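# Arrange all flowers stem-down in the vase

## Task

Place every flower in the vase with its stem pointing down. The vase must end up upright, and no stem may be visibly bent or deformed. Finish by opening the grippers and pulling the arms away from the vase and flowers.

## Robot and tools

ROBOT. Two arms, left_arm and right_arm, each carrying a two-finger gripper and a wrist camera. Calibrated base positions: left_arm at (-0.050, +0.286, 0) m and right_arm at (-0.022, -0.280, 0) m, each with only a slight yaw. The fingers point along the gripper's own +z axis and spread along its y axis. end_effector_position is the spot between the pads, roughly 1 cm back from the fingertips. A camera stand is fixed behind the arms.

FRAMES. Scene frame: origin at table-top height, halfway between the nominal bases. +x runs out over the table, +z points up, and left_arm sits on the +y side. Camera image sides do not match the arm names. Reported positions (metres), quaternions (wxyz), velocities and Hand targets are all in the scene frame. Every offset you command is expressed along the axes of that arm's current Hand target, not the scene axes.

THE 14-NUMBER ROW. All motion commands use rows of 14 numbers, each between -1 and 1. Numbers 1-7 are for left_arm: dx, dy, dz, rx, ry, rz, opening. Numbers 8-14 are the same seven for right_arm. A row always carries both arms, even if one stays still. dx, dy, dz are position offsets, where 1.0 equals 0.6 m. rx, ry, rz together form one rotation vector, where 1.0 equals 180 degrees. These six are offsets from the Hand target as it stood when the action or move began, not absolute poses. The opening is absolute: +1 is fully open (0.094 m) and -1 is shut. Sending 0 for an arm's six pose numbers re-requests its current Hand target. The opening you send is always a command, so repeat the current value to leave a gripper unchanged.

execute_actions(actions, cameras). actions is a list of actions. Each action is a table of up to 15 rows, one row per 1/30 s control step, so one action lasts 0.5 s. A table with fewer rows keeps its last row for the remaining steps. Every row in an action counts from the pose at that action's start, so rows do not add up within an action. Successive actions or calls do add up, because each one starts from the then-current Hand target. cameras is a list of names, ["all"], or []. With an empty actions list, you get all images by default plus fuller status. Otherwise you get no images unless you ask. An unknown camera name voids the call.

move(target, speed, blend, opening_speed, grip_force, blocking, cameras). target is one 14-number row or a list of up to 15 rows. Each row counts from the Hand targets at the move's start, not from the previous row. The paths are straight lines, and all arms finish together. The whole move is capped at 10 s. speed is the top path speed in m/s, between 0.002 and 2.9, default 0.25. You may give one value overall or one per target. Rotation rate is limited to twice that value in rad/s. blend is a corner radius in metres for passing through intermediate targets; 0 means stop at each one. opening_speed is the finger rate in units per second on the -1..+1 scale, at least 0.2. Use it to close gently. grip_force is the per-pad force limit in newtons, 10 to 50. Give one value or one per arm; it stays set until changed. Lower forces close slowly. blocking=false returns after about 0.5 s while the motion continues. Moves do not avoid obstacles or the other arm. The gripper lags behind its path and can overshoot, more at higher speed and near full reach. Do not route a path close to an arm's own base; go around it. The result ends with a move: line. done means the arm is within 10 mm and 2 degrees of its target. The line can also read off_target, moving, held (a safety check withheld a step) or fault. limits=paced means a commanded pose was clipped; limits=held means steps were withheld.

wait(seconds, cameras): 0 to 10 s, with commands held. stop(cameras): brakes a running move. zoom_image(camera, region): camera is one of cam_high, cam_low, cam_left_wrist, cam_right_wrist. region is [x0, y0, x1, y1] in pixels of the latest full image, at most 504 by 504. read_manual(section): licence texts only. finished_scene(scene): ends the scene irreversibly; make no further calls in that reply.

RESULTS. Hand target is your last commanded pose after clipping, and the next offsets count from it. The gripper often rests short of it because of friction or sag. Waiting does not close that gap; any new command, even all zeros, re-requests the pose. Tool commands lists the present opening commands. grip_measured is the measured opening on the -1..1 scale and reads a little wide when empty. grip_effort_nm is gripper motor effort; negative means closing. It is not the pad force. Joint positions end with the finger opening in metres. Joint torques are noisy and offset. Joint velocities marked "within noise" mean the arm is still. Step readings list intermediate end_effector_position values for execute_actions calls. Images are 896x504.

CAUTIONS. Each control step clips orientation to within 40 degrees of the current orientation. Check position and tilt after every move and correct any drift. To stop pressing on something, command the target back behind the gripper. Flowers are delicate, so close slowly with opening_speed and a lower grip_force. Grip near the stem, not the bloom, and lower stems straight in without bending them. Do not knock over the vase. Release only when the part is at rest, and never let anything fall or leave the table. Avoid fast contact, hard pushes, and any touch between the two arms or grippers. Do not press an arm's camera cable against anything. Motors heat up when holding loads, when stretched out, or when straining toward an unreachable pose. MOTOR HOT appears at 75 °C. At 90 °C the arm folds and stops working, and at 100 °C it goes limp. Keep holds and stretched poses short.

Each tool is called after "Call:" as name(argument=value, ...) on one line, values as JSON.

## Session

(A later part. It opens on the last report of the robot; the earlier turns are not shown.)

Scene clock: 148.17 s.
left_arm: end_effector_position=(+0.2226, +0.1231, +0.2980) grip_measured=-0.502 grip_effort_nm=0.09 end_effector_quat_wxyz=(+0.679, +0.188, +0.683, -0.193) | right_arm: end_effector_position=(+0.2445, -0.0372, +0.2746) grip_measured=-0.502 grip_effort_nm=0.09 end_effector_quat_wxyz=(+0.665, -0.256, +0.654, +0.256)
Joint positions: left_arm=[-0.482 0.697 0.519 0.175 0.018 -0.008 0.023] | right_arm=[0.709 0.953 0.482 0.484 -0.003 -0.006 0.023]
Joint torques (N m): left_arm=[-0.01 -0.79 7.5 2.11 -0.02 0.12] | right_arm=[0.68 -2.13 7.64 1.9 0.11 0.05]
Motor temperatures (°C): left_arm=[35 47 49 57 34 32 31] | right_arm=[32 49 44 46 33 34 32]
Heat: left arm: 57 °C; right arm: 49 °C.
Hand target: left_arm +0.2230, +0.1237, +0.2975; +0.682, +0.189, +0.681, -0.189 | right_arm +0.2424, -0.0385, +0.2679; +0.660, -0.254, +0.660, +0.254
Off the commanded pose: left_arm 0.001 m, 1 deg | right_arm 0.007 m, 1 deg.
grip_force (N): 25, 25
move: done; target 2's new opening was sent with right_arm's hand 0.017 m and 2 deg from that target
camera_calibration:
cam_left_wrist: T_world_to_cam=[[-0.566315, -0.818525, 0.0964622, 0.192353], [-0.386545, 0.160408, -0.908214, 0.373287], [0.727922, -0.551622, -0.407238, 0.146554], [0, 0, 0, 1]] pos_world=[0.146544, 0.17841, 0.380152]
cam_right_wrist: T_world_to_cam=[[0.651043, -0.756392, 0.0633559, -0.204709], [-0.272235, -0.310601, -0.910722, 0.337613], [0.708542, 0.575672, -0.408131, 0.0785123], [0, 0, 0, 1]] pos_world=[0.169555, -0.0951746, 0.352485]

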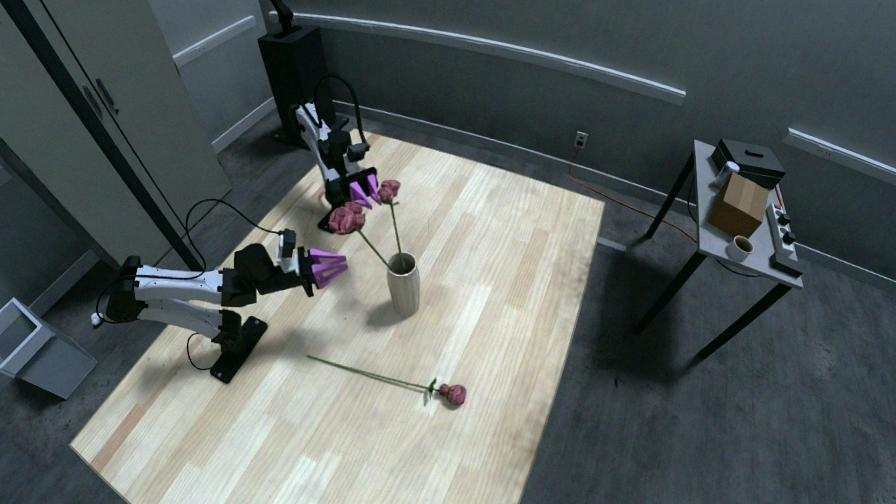

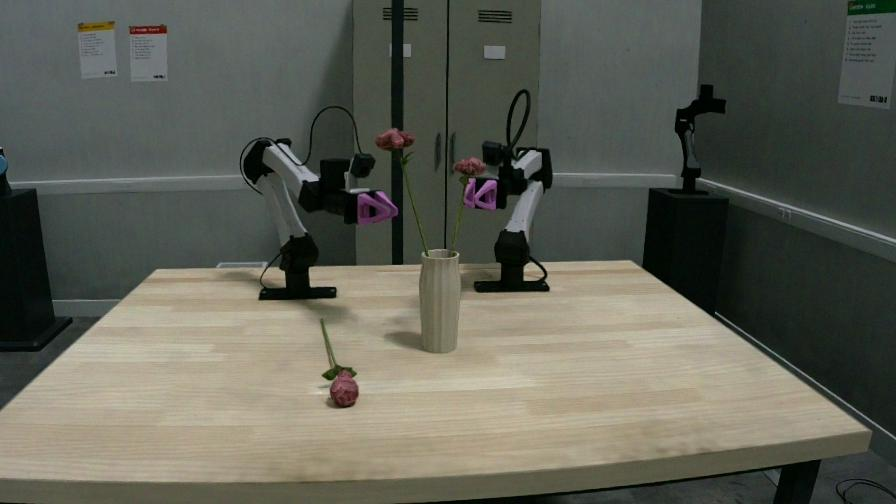

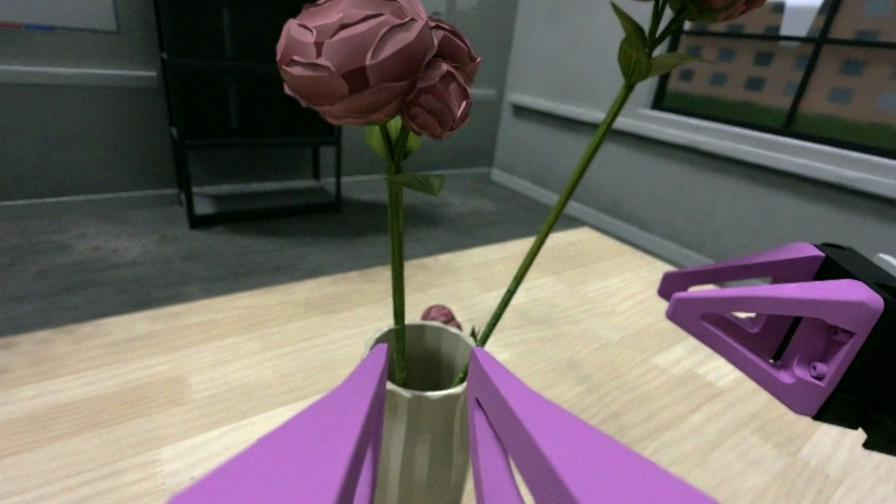

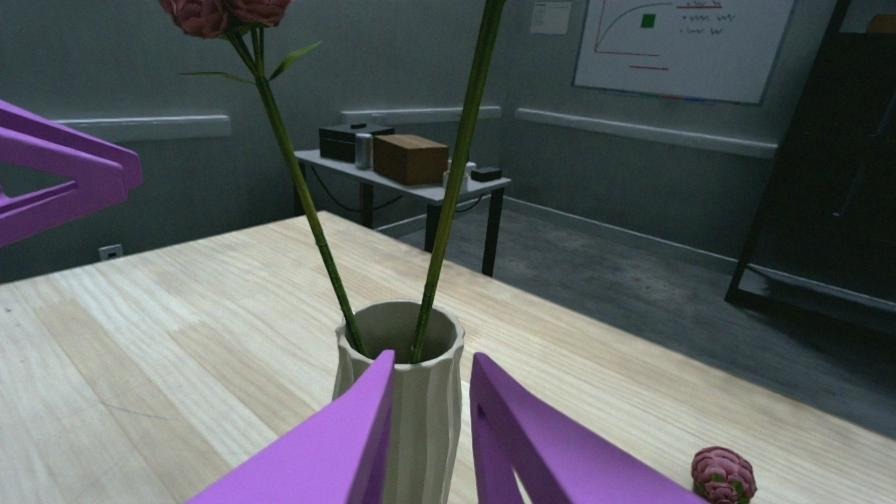

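Call:
move(target=[[0,0,0,0,0,0,-0.5,0.08,-0.149,-0.162,0,0,0,-0.3],[0,0,0,0,0,0,-0.5,0.2633,-0.3468,0.095,0.1384,0.4860,0.1384,-0.3]], speed=0.35, blend=[0.04,0], cameras=["all"])

Scene clock: 175.67 s.
left_arm: end_effector_position=(+0.2226, +0.1231, +0.2980) grip_measured=-0.502 grip_effort_nm=0.10 end_effector_quat_wxyz=(+0.679, +0.188, +0.683, -0.193) | right_arm: end_effector_position=(+0.4213, -0.1566, +0.1087) grip_measured=-0.302 grip_effort_nm=0.08 end_effector_quat_wxyz=(+0.005, -0.092, +0.996, +0.008)
Joint positions: left_arm=[-0.482 0.697 0.519 0.175 0.018 -0.008 0.023] | right_arm=[0.237 2.39 2.401 -1.569 -0.014 0.082 0.033]
Joint torques (N m): left_arm=[0.03 -0.75 7.24 2.12 -0.06 0.04] | right_arm=[0.64 -9.65 10.95 0.32 0.11 0.11]
Motor temperatures (°C): left_arm=[35 45 50 59 34 32 31] | right_arm=[32 46 44 47 33 34 31]
Heat: left arm: 59 °C; right arm: 47 °C.
Hand target: left_arm +0.2230, +0.1237, +0.2976; +0.682, +0.189, +0.681, -0.189 | right_arm +0.4242, -0.1549, +0.1100; +0.000, -0.089, +0.996, +0.000
Off the commanded pose: left_arm 0.001 m, 1 deg | right_arm 0.004 m, 1 deg.
joint sent to its limit (right arm) — joint 4 (wrist pitch), lower limit. The joint targets still meet the commanded pose.
grip_force (N): 25, 25
move: done
camera_calibration:
cam_left_wrist: T_world_to_cam=[[-0.566315, -0.818525, 0.0964622, 0.192353], [-0.386545, 0.160408, -0.908214, 0.373287], [0.727922, -0.551622, -0.407238, 0.146554], [0, 0, 0, 1]] pos_world=[0.146544, 0.17841, 0.380152]
cam_right_wrist: T_world_to_cam=[[0.239447, -0.970809, 0.0139947, -0.254415], [-0.886013, -0.212593, 0.412049, 0.327661], [-0.397046, -0.111063, -0.911054, 0.367123], [0, 0, 0, 1]] pos_world=[0.496995, -0.136556, 0.203017]

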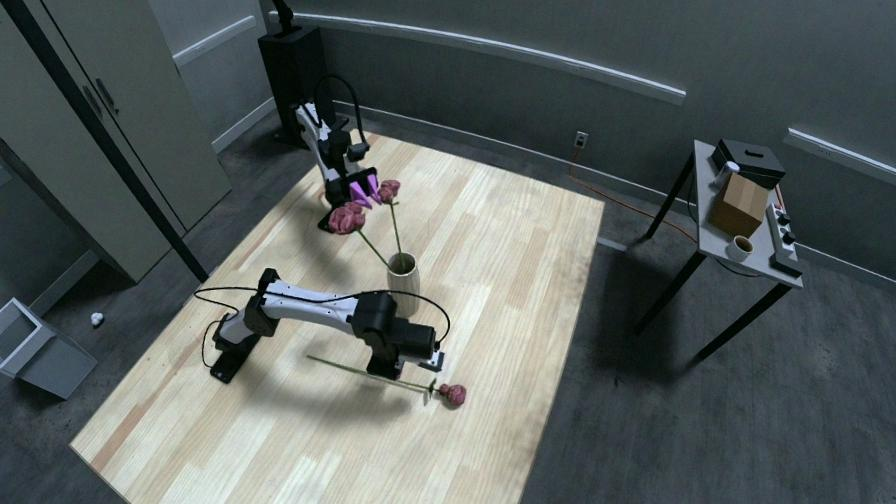

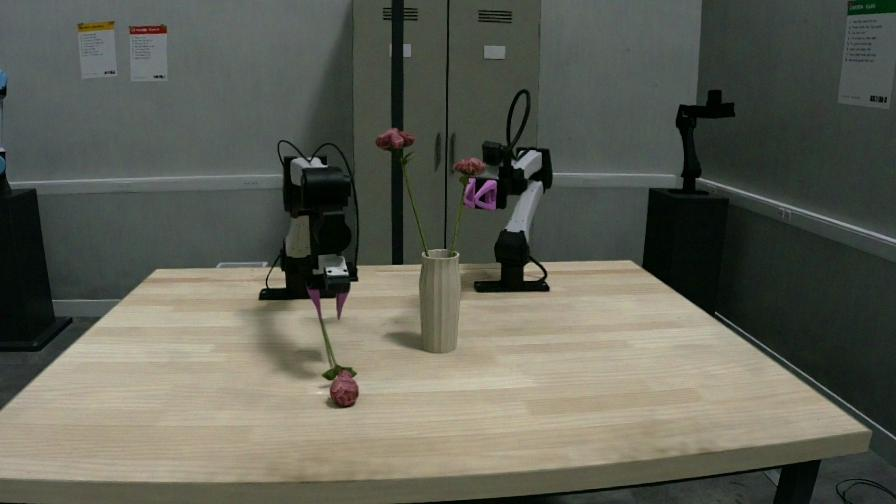

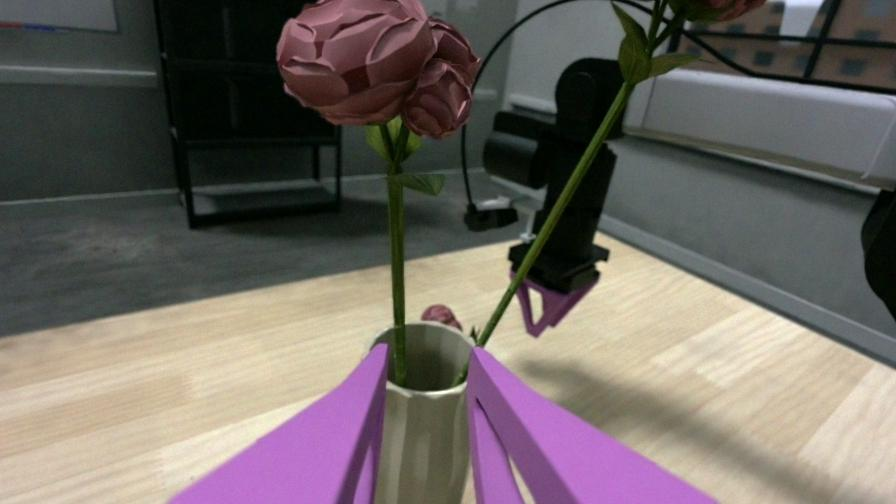

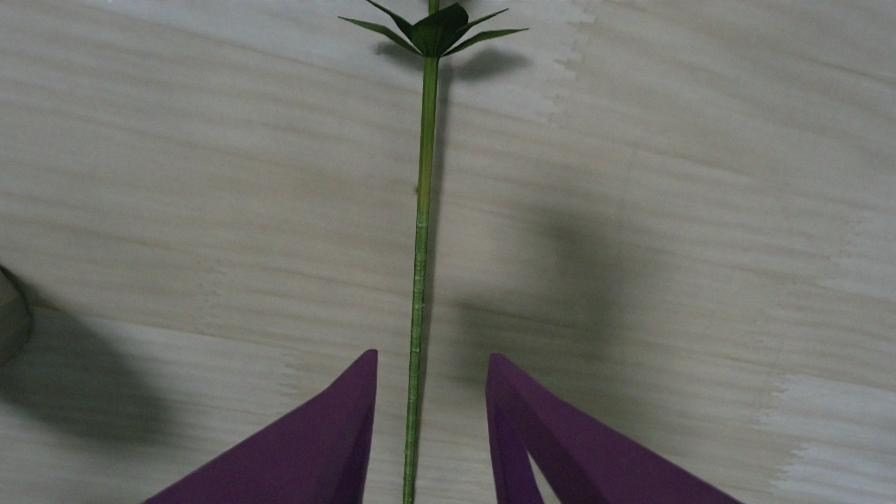

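Call:
move(target=[[0,0,0,0,0,0,-0.5,-0.0025,0.014,0.1583,0,0,0,-0.3],[0,0,0,0,0,0,-0.5,-0.0025,0.014,0.1583,0,0,0,-1]], speed=0.2, cameras=["cam_right_wrist","cam_low"])

Scene clock: 183.20 s.
left_arm: end_effector_position=(+0.2226, +0.1231, +0.2980) grip_measured=-0.502 grip_effort_nm=0.09 end_effector_quat_wxyz=(+0.679, +0.188, +0.683, -0.193) | right_arm: end_effector_position=(+0.4253, -0.1470, +0.0236) grip_measured=-0.883 grip_effort_nm=-0.50 end_effector_quat_wxyz=(+0.004, -0.092, +0.996, +0.007)
Joint positions: left_arm=[-0.482 0.697 0.519 0.175 0.018 -0.008 0.023] | right_arm=[0.256 2.391 2.063 -1.233 -0.012 0.1 0.006]
Joint torques (N m): left_arm=[0.2 -0.54 7.41 2.14 -0.04 0.04] | right_arm=[0.61 -10.25 6.49 0.59 0.09 0.11]
Motor temperatures (°C): left_arm=[35 45 50 59 34 32 31] | right_arm=[32 48 45 45 33 34 31]
Heat: left arm: 59 °C; right arm: 48 °C.
Hand target: left_arm +0.2230, +0.1237, +0.2976; +0.682, +0.189, +0.681, -0.189 | right_arm +0.4241, -0.1463, +0.0151; +0.000, -0.089, +0.996, +0.000
Off the commanded pose: left_arm 0.001 m, 1 deg | right_arm 0.009 m, 1 deg.
grip_force (N): 25, 25
move: done
camera_calibration:
cam_right_wrist: T_world_to_cam=[[0.239789, -0.970696, 0.015848, -0.245114], [-0.884983, -0.211846, 0.414641, 0.368011], [-0.399132, -0.113452, -0.909847, 0.292722], [0, 0, 0, 1]] pos_world=[0.501294, -0.126759, 0.117625]
Images, in order (width x height): cam_low 896x504, cam_right_wrist 896x504.

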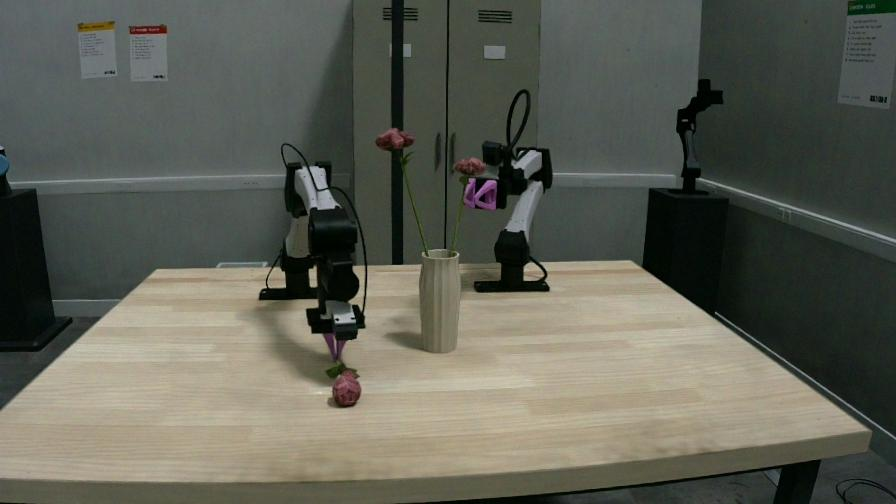

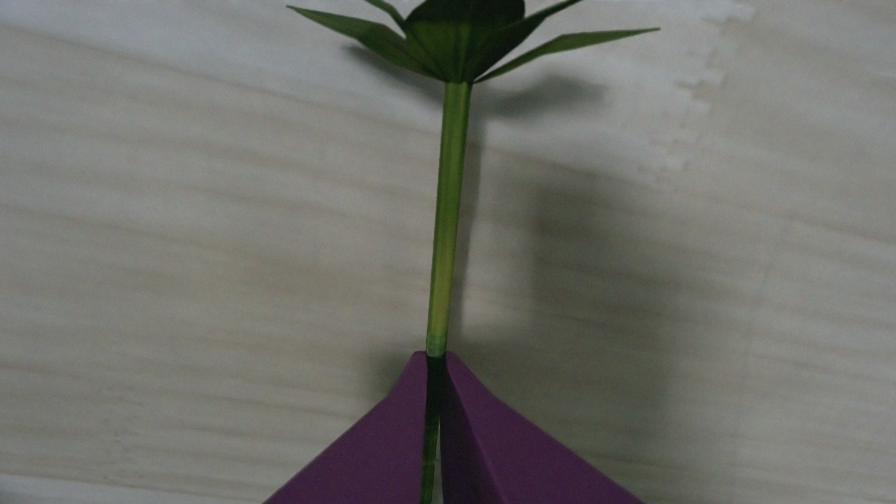

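Call:
move(target=[[0,0,0,0,0,0,-0.5,0.0317,0.0503,-0.7882,-0.3152,-0.405,-0.216,-1],[0,0,0,0,0,0,-0.5,-0.0118,0.2735,-0.7882,-0.3152,-0.405,-0.216,-1]], speed=0.3, cameras=["all"])

Call:
zoom_image(camera="cam_high", region=[300, 150, 480, 330])

Call:
zoom_image(camera="cam_low", region=[340, 50, 540, 360])

Scene clock: 212.53 s.
left_arm: end_effector_position=(+0.2226, +0.1231, +0.2980) grip_measured=-0.502 grip_effort_nm=0.09 end_effector_quat_wxyz=(+0.679, +0.188, +0.683, -0.193) | right_arm: end_effector_position=(+0.3976, +0.0171, +0.4781) grip_measured=-0.885 grip_effort_nm=-0.58 end_effector_quat_wxyz=(+0.505, -0.356, +0.617, +0.487)
Joint positions: left_arm=[-0.482 0.697 0.519 0.175 0.018 -0.008 0.023] | right_arm=[0.308 1.862 2.102 -0.267 -0.954 0.221 0.005]
Joint torques (N m): left_arm=[0.13 -0.59 7.65 2.08 -0.06 -0.05] | right_arm=[-0.16 -6.67 12.33 1.75 0.08 0.06]
Motor temperatures (°C): left_arm=[35 44 50 60 34 32 31] | right_arm=[32 53 43 43 33 34 32]
Heat: left arm: 60 °C; right arm: 53 °C.
Hand target: left_arm +0.2230, +0.1237, +0.2976; +0.682, +0.189, +0.681, -0.189 | right_arm +0.4018, +0.0163, +0.4879; +0.517, -0.354, +0.612, +0.483
Off the commanded pose: left_arm 0.001 m, 1 deg | right_arm 0.011 m, 2 deg.
grip_force (N): 25, 25
move: off_target (right_arm)
camera_calibration:
cam_left_wrist: T_world_to_cam=[[-0.566315, -0.818525, 0.0964622, 0.192353], [-0.386545, 0.160408, -0.908214, 0.373287], [0.727922, -0.551622, -0.407238, 0.146554], [0, 0, 0, 1]] pos_world=[0.146544, 0.17841, 0.380152]
cam_right_wrist: T_world_to_cam=[[0.935684, -0.301736, -0.182896, -0.279425], [-0.291925, -0.370877, -0.881607, 0.576374], [0.198181, 0.878297, -0.435107, 0.232387], [0, 0, 0, 1]] pos_world=[0.383657, -0.0746539, 0.558142]

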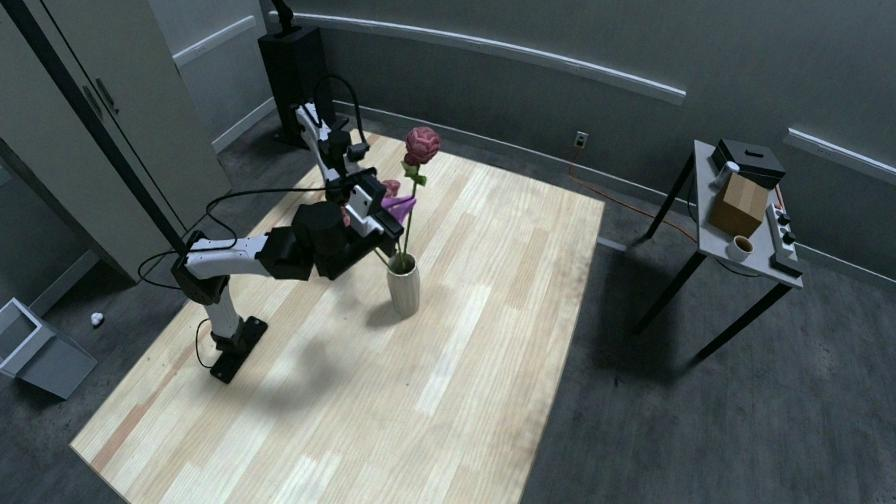

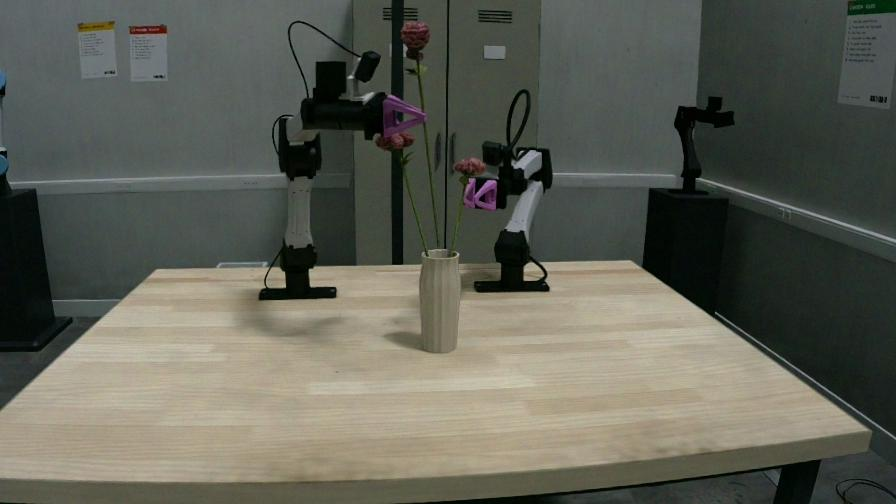

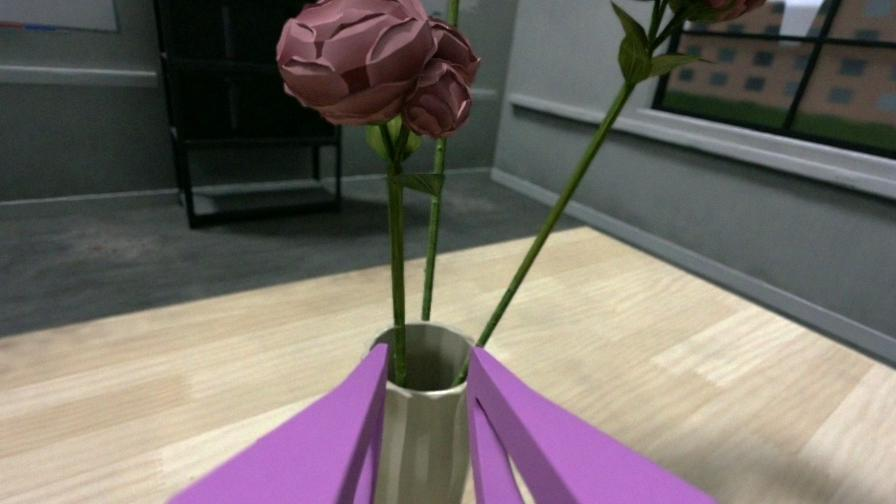

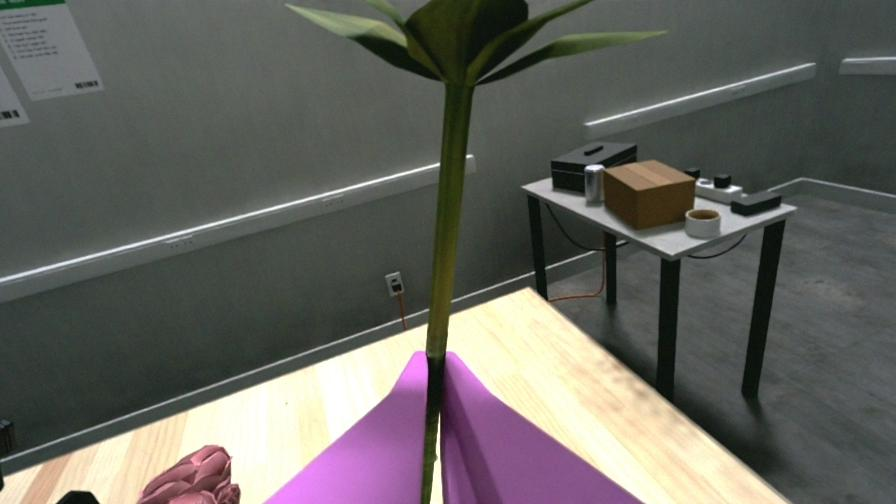

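Scaled by 2.800 from the camera's 896x504 image, which has a finer 1280x720 frame.

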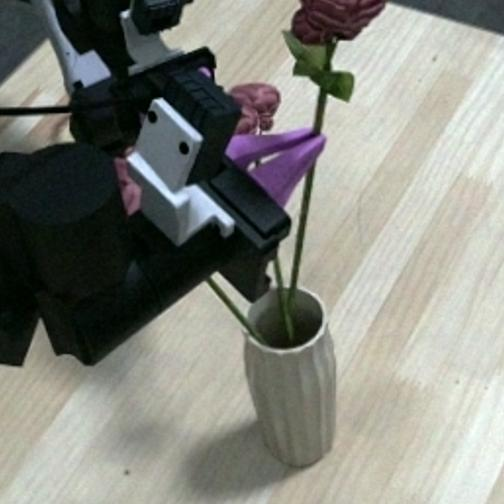

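Scaled by 1.626 from the camera's 896x504 image, which has a finer 1280x720 frame.

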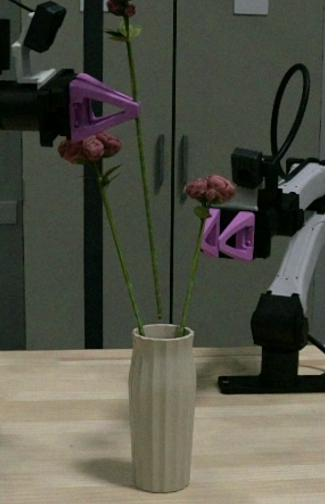

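Call:
move(target=[0,0,0,0,0,0,-0.5,0.3547,-0.05,0.0165,0,0,0,-1], speed=0.12, cameras=["all"])

Call:
zoom_image(camera="cam_high", region=[300, 150, 480, 330])

Call:
zoom_image(camera="cam_low", region=[340, 50, 540, 360])

Scene clock: 220.10 s.
left_arm: end_effector_position=(+0.2226, +0.1231, +0.2980) grip_measured=-0.502 grip_effort_nm=0.10 end_effector_quat_wxyz=(+0.679, +0.188, +0.683, -0.193) | right_arm: end_effector_position=(+0.3809, +0.0310, +0.2796) grip_measured=-0.885 grip_effort_nm=-0.58 end_effector_quat_wxyz=(+0.508, -0.364, +0.609, +0.489)
Joint positions: left_arm=[-0.482 0.697 0.519 0.175 0.018 -0.008 0.023] | right_arm=[0.352 1.783 1.176 0.597 -0.925 0.221 0.005]
Joint torques (N m): left_arm=[0.06 -0.75 7.5 2.17 -0.05 0.03] | right_arm=[0.28 -6.43 7.58 2.04 0.34 0.03]
Motor temperatures (°C): left_arm=[35 44 50 60 34 32 31] | right_arm=[32 53 44 44 33 34 32]
Heat: left arm: 60 °C; right arm: 53 °C.
Hand target: left_arm +0.2230, +0.1237, +0.2976; +0.682, +0.189, +0.681, -0.189 | right_arm +0.3870, +0.0313, +0.2737; +0.517, -0.354, +0.612, +0.482
Off the commanded pose: left_arm 0.001 m, 1 deg | right_arm 0.008 m, 2 deg.
grip_force (N): 25, 25
move: done
camera_calibration:
cam_left_wrist: T_world_to_cam=[[-0.566315, -0.818525, 0.0964622, 0.192353], [-0.386545, 0.160408, -0.908214, 0.373287], [0.727922, -0.551622, -0.407238, 0.146554], [0, 0, 0, 1]] pos_world=[0.146544, 0.17841, 0.380152]
cam_right_wrist: T_world_to_cam=[[0.94304, -0.28639, -0.169279, -0.303124], [-0.271848, -0.370079, -0.888336, 0.395858], [0.191764, 0.883755, -0.426854, 0.137058], [0, 0, 0, 1]] pos_world=[0.367189, -0.061439, 0.358846]

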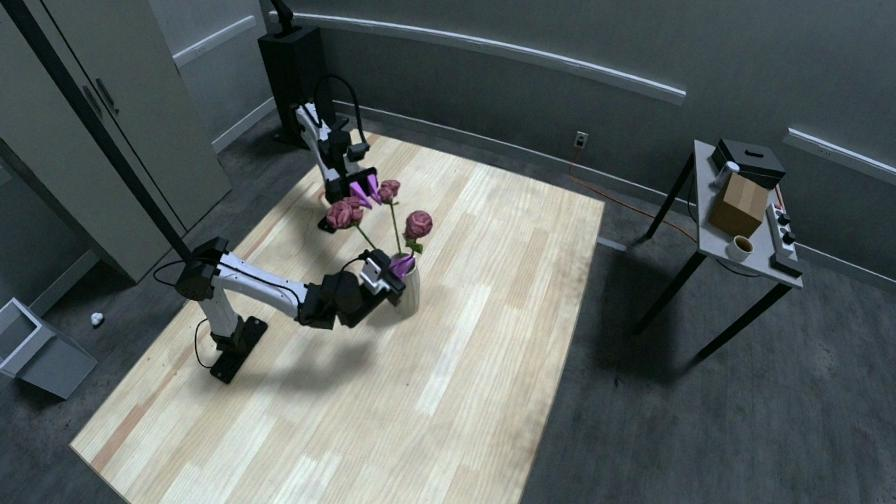

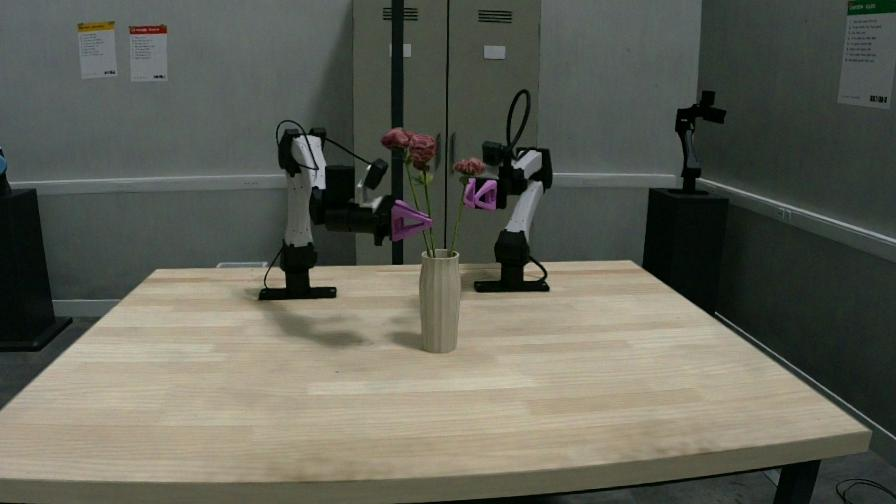

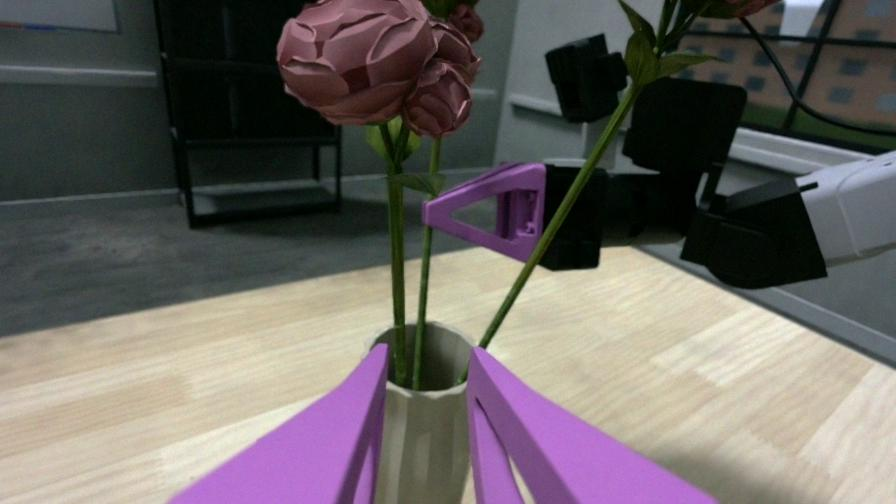

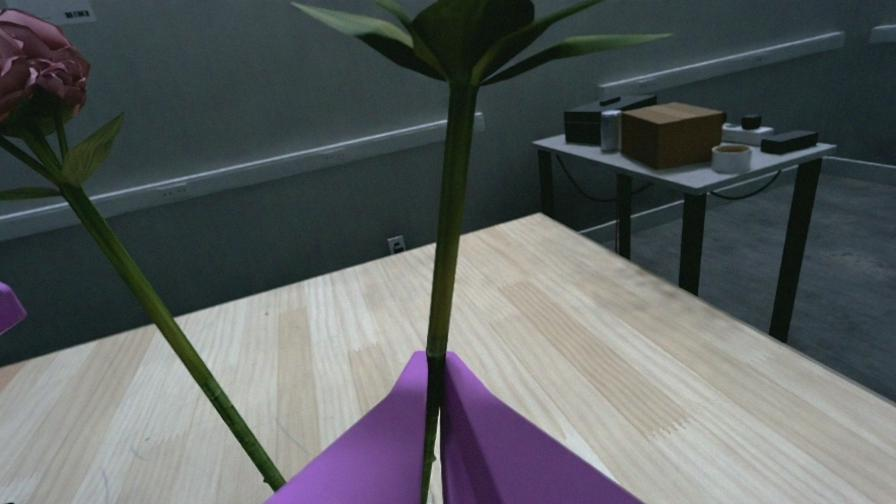

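Scaled by 2.800 from the camera's 896x504 image, which has a finer 1280x720 frame.

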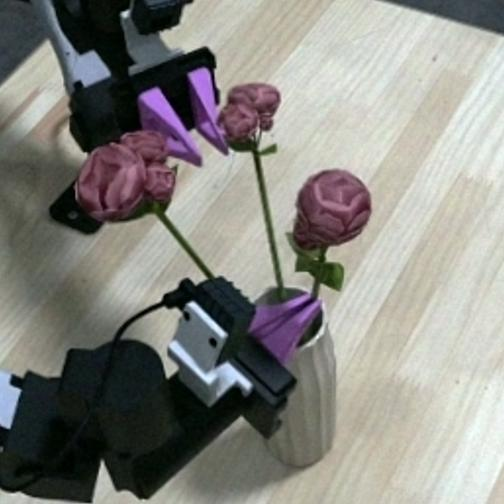

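Scaled by 1.626 from the camera's 896x504 image, which has a finer 1280x720 frame.

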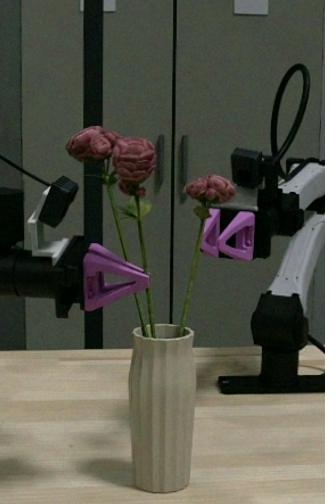

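Call:
move(target=[[0,0,0,0,0,0,-0.5,0.022,0,0,0,0,0,-1],[0,0,0,0,0,0,-0.5,0.022,0,0,0,0,0,-0.6],[0,0,0,0,0,0,-0.5,0.022,0,-0.2,0,0,0,-0.6]], speed=[0.06,0.15,0.15], cameras=["all"])

Call:
zoom_image(camera="cam_high", region=[300, 150, 480, 330])

Call:
zoom_image(camera="cam_low", region=[340, 50, 540, 360])

Scene clock: 225.27 s.
left_arm: end_effector_position=(+0.2226, +0.1231, +0.2980) grip_measured=-0.502 grip_effort_nm=0.09 end_effector_quat_wxyz=(+0.679, +0.188, +0.683, -0.193) | right_arm: end_effector_position=(+0.3578, -0.0811, +0.2497) grip_measured=-0.602 grip_effort_nm=0.09 end_effector_quat_wxyz=(+0.507, -0.343, +0.625, +0.484)
Joint positions: left_arm=[-0.482 0.697 0.519 0.175 0.018 -0.008 0.023] | right_arm=[0.071 1.625 0.882 0.701 -1.164 0.222 0.019]
Joint torques (N m): left_arm=[0.29 -0.64 7.41 2.15 -0.05 0.01] | right_arm=[-0.29 -8.72 6.83 1.79 -0.25 0.01]
Motor temperatures (°C): left_arm=[35 44 50 61 33 32 31] | right_arm=[32 53 44 45 33 34 32]
Heat: left arm: 61 °C; right arm: 53 °C.
Hand target: left_arm +0.2230, +0.1237, +0.2976; +0.682, +0.189, +0.681, -0.189 | right_arm +0.3491, -0.0825, +0.2608; +0.517, -0.354, +0.612, +0.483
Off the commanded pose: left_arm 0.001 m, 1 deg | right_arm 0.014 m, 2 deg.
grip_force (N): 25, 25
move: off_target (right_arm)
camera_calibration:
cam_left_wrist: T_world_to_cam=[[-0.566315, -0.818525, 0.0964622, 0.192353], [-0.386545, 0.160408, -0.908214, 0.373287], [0.727922, -0.551622, -0.407238, 0.146554], [0, 0, 0, 1]] pos_world=[0.146544, 0.17841, 0.380152]
cam_right_wrist: T_world_to_cam=[[0.92416, -0.325157, -0.200504, -0.307047], [-0.316832, -0.35919, -0.877838, 0.335857], [0.213416, 0.874789, -0.434969, 0.221355], [0, 0, 0, 1]] pos_world=[0.34293, -0.172841, 0.329547]

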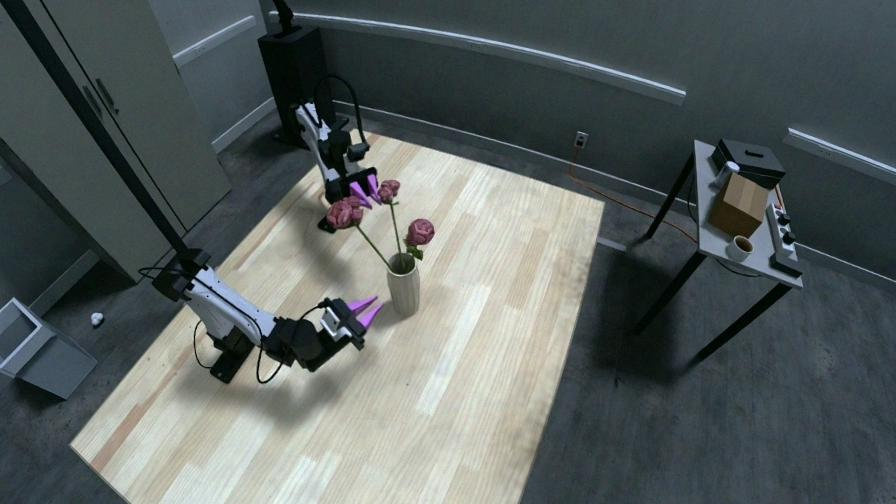

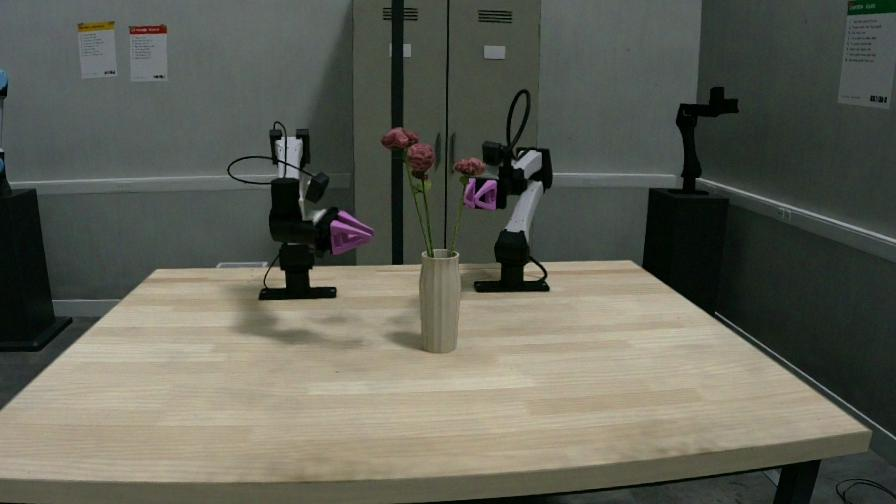

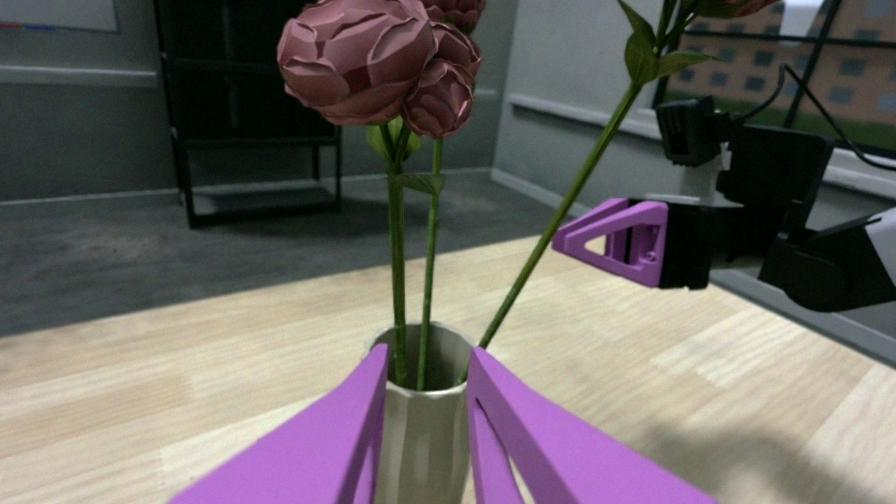

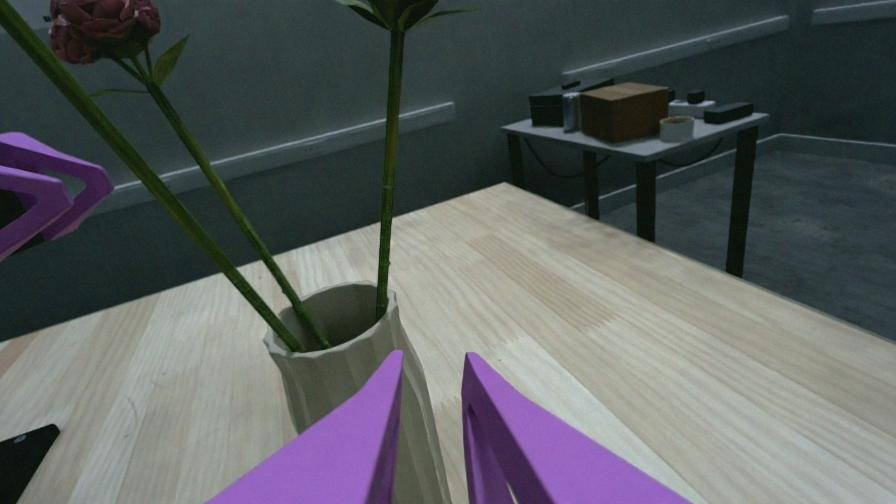

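Scaled by 2.800 from the camera's 896x504 image, which has a finer 1280x720 frame.

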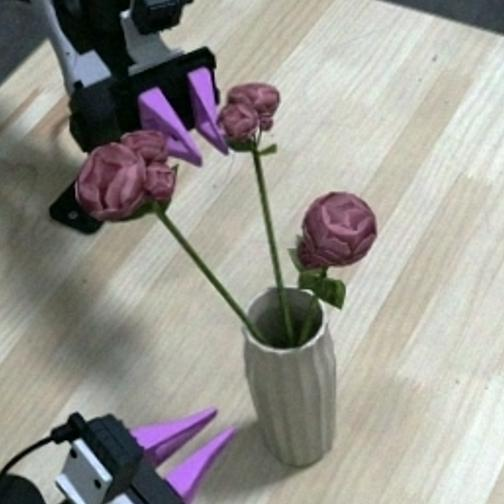

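Scaled by 1.626 from the camera's 896x504 image, which has a finer 1280x720 frame.

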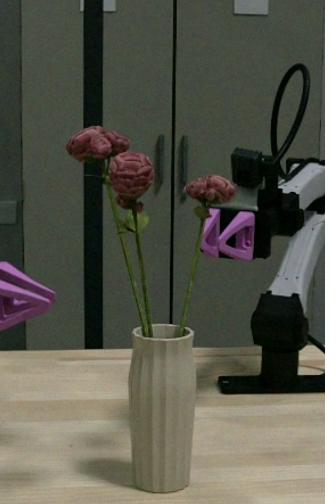

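Call:
finished_scene(scene=1)

The scene is finished: the task was done.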